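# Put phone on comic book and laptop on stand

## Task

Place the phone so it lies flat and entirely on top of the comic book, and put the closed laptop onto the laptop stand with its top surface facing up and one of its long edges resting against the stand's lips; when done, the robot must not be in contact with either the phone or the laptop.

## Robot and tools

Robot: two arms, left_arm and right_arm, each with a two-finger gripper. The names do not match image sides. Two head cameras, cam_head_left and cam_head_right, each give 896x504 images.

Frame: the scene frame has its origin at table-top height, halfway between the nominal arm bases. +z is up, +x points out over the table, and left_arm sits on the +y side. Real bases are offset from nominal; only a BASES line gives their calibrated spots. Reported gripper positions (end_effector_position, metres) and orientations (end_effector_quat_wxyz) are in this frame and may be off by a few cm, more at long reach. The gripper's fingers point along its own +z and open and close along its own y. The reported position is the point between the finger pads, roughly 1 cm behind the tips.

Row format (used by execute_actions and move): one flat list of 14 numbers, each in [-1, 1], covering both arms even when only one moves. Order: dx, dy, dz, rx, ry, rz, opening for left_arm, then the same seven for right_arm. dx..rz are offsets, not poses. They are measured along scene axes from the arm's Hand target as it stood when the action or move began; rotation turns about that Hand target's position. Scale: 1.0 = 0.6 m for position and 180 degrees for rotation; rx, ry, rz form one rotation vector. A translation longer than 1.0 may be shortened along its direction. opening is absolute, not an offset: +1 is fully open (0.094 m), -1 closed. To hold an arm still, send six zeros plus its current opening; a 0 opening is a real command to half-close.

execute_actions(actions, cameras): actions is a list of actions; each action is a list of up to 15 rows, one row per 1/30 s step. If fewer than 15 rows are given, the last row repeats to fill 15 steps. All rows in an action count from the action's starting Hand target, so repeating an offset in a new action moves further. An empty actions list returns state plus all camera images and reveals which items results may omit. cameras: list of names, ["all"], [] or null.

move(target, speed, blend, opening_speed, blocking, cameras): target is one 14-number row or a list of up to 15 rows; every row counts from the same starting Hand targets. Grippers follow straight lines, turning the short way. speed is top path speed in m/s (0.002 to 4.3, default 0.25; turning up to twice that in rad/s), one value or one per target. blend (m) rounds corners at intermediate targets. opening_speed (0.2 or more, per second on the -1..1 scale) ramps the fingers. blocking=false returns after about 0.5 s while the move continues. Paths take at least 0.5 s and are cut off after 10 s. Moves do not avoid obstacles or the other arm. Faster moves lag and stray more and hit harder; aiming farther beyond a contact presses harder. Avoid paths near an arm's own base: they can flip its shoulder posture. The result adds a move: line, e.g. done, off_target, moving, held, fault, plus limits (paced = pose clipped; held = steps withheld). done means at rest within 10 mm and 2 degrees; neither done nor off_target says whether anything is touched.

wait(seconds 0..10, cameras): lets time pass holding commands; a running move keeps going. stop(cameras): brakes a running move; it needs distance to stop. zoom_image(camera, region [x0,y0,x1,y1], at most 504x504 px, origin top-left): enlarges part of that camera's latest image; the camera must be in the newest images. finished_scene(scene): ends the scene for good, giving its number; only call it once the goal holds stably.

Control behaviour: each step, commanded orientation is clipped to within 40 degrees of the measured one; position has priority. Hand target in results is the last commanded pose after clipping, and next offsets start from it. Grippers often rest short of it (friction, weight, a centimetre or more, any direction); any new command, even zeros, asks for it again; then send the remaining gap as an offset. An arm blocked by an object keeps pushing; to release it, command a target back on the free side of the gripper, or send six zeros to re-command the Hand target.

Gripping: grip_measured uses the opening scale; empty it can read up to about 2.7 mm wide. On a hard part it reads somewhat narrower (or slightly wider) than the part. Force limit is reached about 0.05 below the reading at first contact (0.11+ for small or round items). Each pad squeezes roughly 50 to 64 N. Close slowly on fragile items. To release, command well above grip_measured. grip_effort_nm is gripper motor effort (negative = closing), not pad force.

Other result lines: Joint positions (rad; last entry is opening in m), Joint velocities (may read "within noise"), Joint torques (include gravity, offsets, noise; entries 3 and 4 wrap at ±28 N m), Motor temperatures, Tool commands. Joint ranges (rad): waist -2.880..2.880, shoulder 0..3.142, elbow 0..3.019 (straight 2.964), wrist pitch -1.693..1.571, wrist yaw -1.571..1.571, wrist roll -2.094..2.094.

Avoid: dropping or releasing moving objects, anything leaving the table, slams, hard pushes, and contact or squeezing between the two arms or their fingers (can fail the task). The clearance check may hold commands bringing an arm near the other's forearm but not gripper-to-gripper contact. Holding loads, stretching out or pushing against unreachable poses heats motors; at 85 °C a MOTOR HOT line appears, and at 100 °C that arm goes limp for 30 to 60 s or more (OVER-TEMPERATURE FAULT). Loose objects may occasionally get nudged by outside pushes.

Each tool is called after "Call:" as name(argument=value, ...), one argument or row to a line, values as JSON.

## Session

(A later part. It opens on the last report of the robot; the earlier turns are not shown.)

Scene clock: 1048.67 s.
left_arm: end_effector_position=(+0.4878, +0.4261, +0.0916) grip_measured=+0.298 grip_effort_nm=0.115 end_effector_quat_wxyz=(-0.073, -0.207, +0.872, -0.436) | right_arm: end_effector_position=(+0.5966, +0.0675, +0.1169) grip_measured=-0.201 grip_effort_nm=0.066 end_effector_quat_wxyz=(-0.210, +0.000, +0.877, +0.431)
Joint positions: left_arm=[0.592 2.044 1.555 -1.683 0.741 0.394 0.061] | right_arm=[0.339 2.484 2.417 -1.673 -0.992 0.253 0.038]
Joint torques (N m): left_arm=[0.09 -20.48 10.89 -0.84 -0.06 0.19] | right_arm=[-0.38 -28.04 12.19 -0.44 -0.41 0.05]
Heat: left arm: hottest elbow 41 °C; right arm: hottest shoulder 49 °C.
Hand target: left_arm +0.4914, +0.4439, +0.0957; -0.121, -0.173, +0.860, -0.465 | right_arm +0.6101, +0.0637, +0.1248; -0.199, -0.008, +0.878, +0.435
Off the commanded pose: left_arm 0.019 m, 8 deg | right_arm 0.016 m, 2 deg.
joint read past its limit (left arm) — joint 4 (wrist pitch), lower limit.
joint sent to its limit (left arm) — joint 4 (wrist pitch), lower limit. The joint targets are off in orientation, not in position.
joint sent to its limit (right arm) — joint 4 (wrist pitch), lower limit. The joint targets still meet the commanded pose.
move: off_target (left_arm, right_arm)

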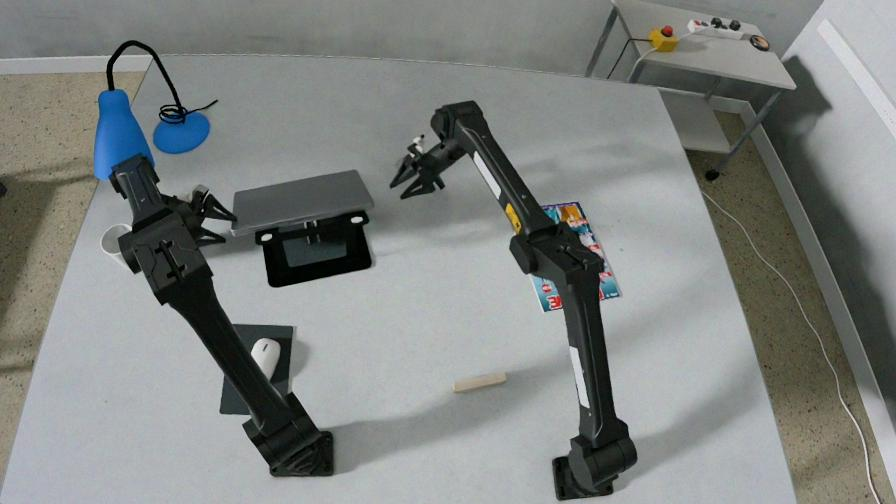

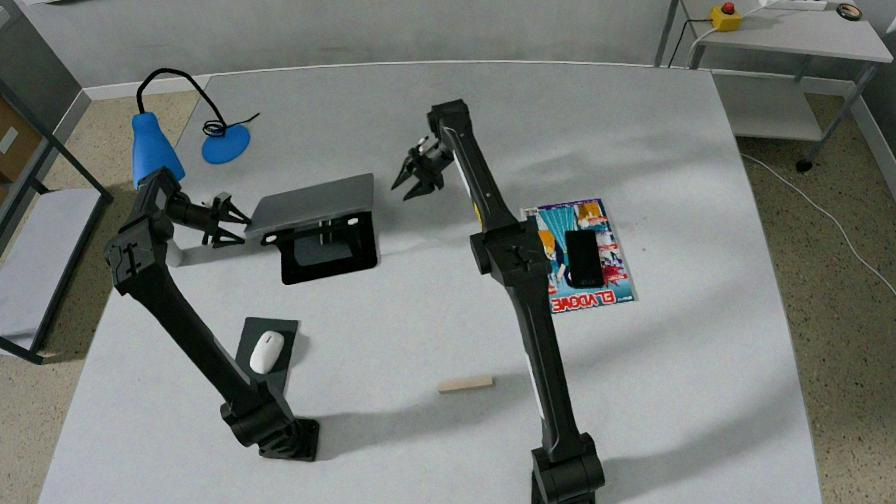

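Call:
move(
  target=[
    [-0.06,0.06,0.02,0,0,0,0.3,0,-0.1,0.1,0,0,0,-0.2],
    [-0.25,0.06,0.12,0,0,0,0.3,-0.05,-0.2,0.15,0,0,0,-0.2],
  ],
  speed=0.12,
  cameras=["all"],
)

Call:
zoom_image(
  camera="cam_head_left",
  region=[220, 150, 390, 270],
)

Call:
zoom_image(
  camera="cam_head_right",
  region=[220, 150, 390, 270],
)

Scene clock: 1054.63 s.
left_arm: end_effector_position=(+0.3466, +0.4786, +0.1627) grip_measured=+0.299 grip_effort_nm=0.095 end_effector_quat_wxyz=(-0.002, -0.237, +0.900, -0.365) | right_arm: end_effector_position=(+0.5831, -0.0490, +0.2072) grip_measured=-0.201 grip_effort_nm=0.066 end_effector_quat_wxyz=(-0.149, +0.019, +0.882, +0.446)
Joint positions: left_arm=[0.855 1.689 1.3 -1.683 0.58 0.523 0.061] | right_arm=[0.183 2.189 2.126 -1.673 -0.97 0.145 0.038]
Joint torques (N m): left_arm=[-0.79 -17.67 8.02 -0.61 0.13 0.13] | right_arm=[-0.32 -27.93 7.08 -0.44 -0.4 0.06]
Heat: left arm: hottest elbow 41 °C; right arm: hottest shoulder 49 °C.
Hand target: left_arm +0.3413, +0.4798, +0.1676; -0.121, -0.173, +0.860, -0.465 | right_arm +0.5802, -0.0563, +0.2148; -0.199, -0.008, +0.878, +0.435
Off the commanded pose: left_arm 0.007 m, 20 deg | right_arm 0.011 m, 7 deg.
joint read past its limit (left arm) — joint 4 (wrist pitch), lower limit.
joint sent to its limit (left arm) — joint 4 (wrist pitch), lower limit. The joint targets are off in orientation, not in position.
joint sent to its limit (right arm) — joint 4 (wrist pitch), lower limit. The joint targets are off in orientation, not in position.
move: off_target (left_arm, right_arm)

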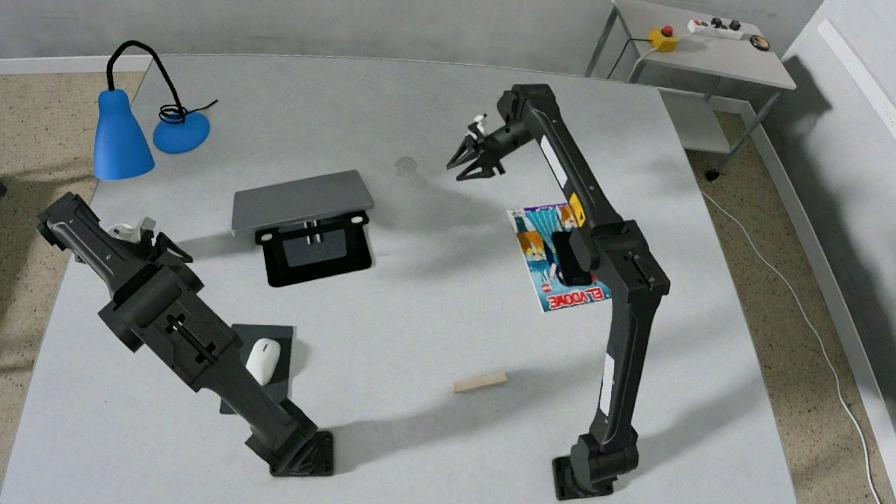

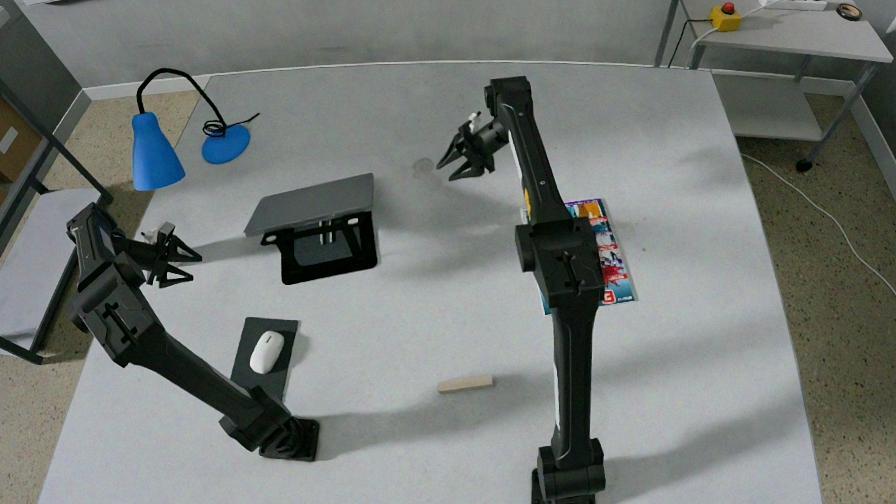

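Scaled by 2.965.

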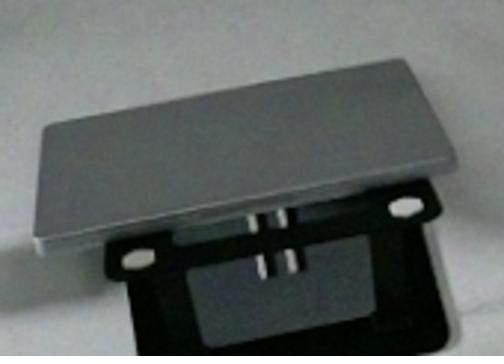

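Scaled by 2.965.

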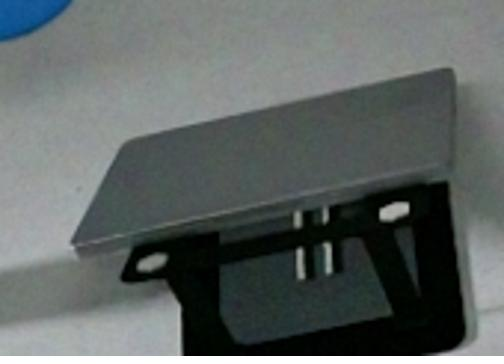

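Call:
zoom_image(
  camera="cam_head_left",
  region=[225, 160, 315, 210],
)

Call:
zoom_image(
  camera="cam_head_left",
  region=[290, 160, 380, 210],
)

Call:
zoom_image(
  camera="cam_head_right",
  region=[240, 160, 330, 210],
)

Call:
zoom_image(
  camera="cam_head_right",
  region=[300, 160, 390, 210],
)

Call:
zoom_image(
  camera="cam_head_left",
  region=[225, 200, 385, 295],
)

Call:
zoom_image(
  camera="cam_head_right",
  region=[235, 200, 395, 295],
)

Scaled by 5.600.

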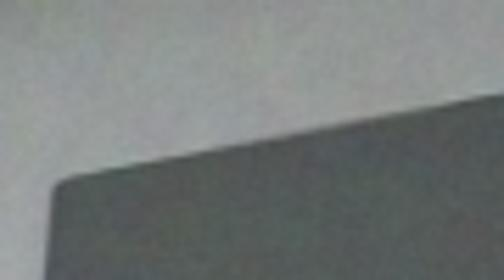

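Scaled by 5.600.

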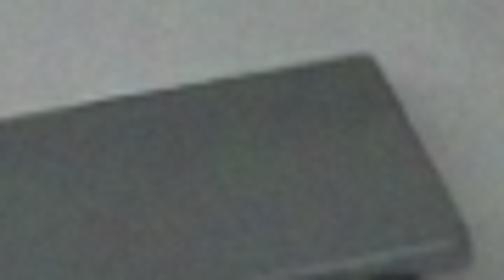

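Scaled by 5.600.

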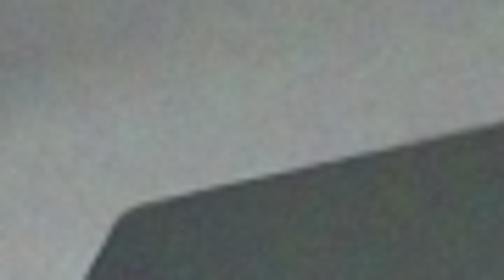

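Scaled by 5.600.

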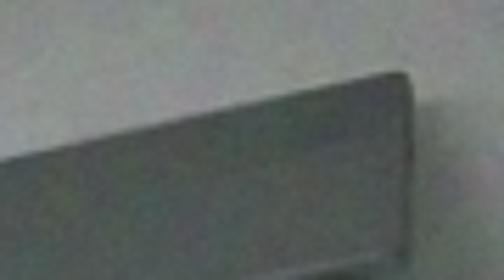

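Scaled by 3.150.

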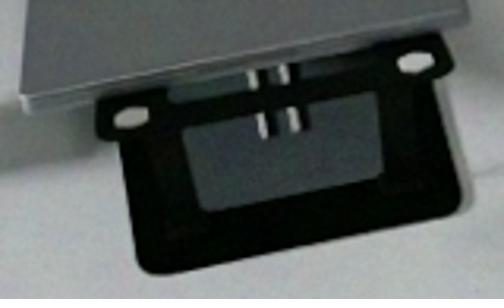

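Scaled by 3.150.

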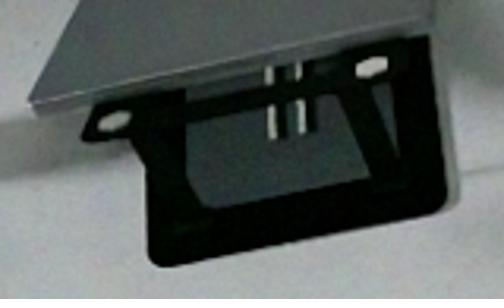

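Call:
move(
  target=[-0.05,0.05,0.05,0,0,0,0,-0.15,-0.35,0.1,0,0,0,0],
  speed=0.25,
  cameras=["all"],
)

Call:
zoom_image(
  camera="cam_head_right",
  region=[500, 180, 660, 330],
)

Call:
zoom_image(
  camera="cam_head_left",
  region=[220, 150, 390, 270],
)

Scene clock: 1087.53 s.
left_arm: end_effector_position=(+0.3149, +0.5056, +0.1879) grip_measured=+0.002 grip_effort_nm=-0.081 end_effector_quat_wxyz=(+0.031, -0.255, +0.910, -0.325) | right_arm: end_effector_position=(+0.4963, -0.2664, +0.2722) grip_measured=-0.001 grip_effort_nm=0.071 end_effector_quat_wxyz=(-0.031, +0.074, +0.902, +0.424)
Joint positions: left_arm=[0.946 1.607 1.3 -1.683 0.532 0.545 0.047] | right_arm=[-0.173 1.774 1.688 -1.673 -0.863 -0.092 0.047]
Joint torques (N m): left_arm=[-1.03 -16.97 9.46 -0.14 0.14 0.16] | right_arm=[0.38 -20.42 7.09 -0.44 -0.35 0.09]
Heat: left arm: hottest elbow 38 °C; right arm: hottest shoulder 50 °C.
Hand target: left_arm +0.3112, +0.5099, +0.1976; -0.121, -0.173, +0.860, -0.465 | right_arm +0.4901, -0.2663, +0.2747; -0.199, -0.008, +0.878, +0.435
Off the commanded pose: left_arm 0.011 m, 26 deg | right_arm 0.007 m, 22 deg.
joint read past its limit (left arm) — joint 4 (wrist pitch), lower limit.
joint sent to its limit (left arm) — joint 4 (wrist pitch), lower limit. The joint targets are off in orientation, not in position.
joint sent to its limit (right arm) — joint 4 (wrist pitch), lower limit. The joint targets are off in orientation, not in position.
move: off_target (left_arm, right_arm)

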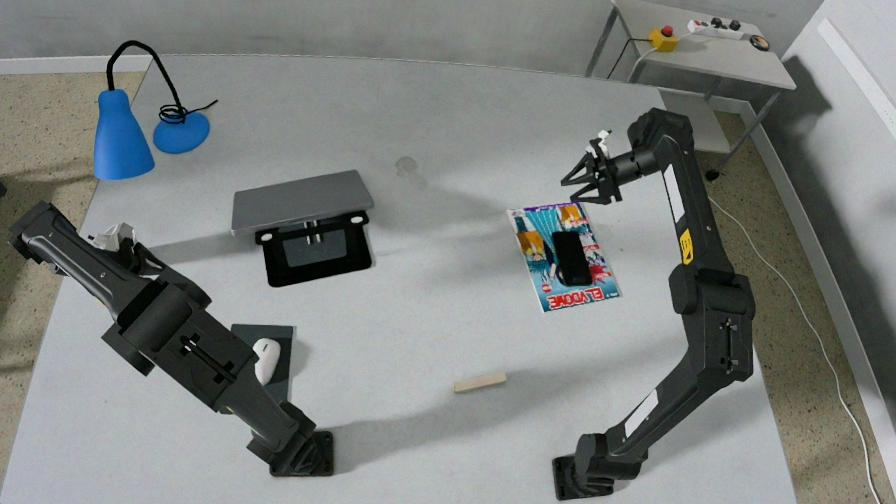

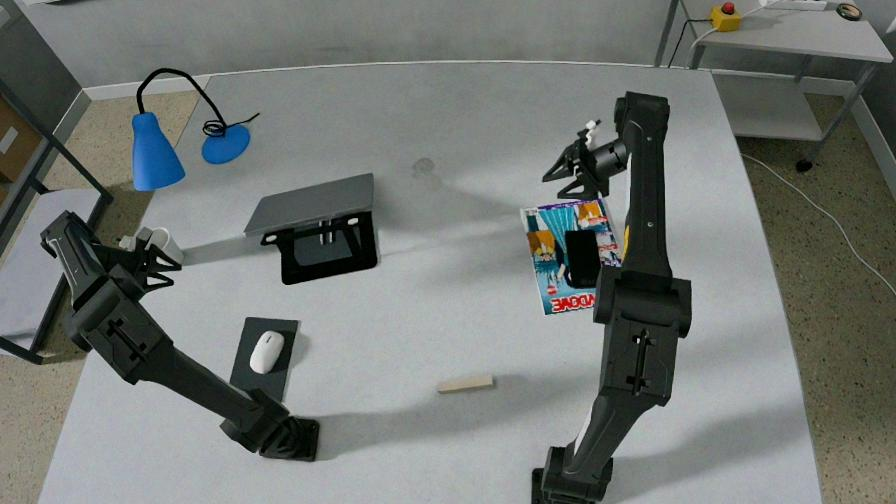

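Scaled by 3.150.

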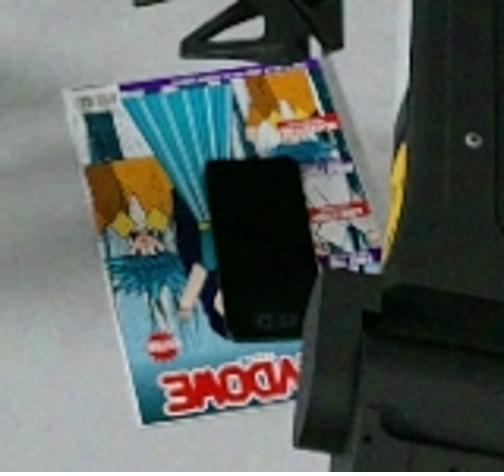

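Scaled by 2.965.

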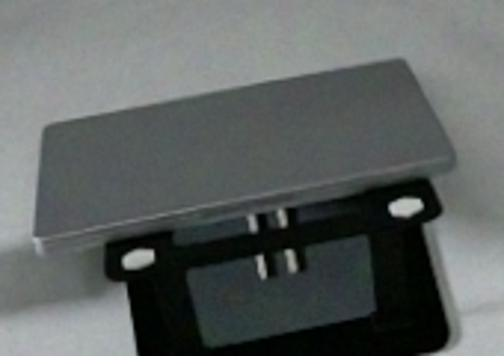

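Call:
finished_scene(
  scene=1,
)

The scene is finished: the task was done.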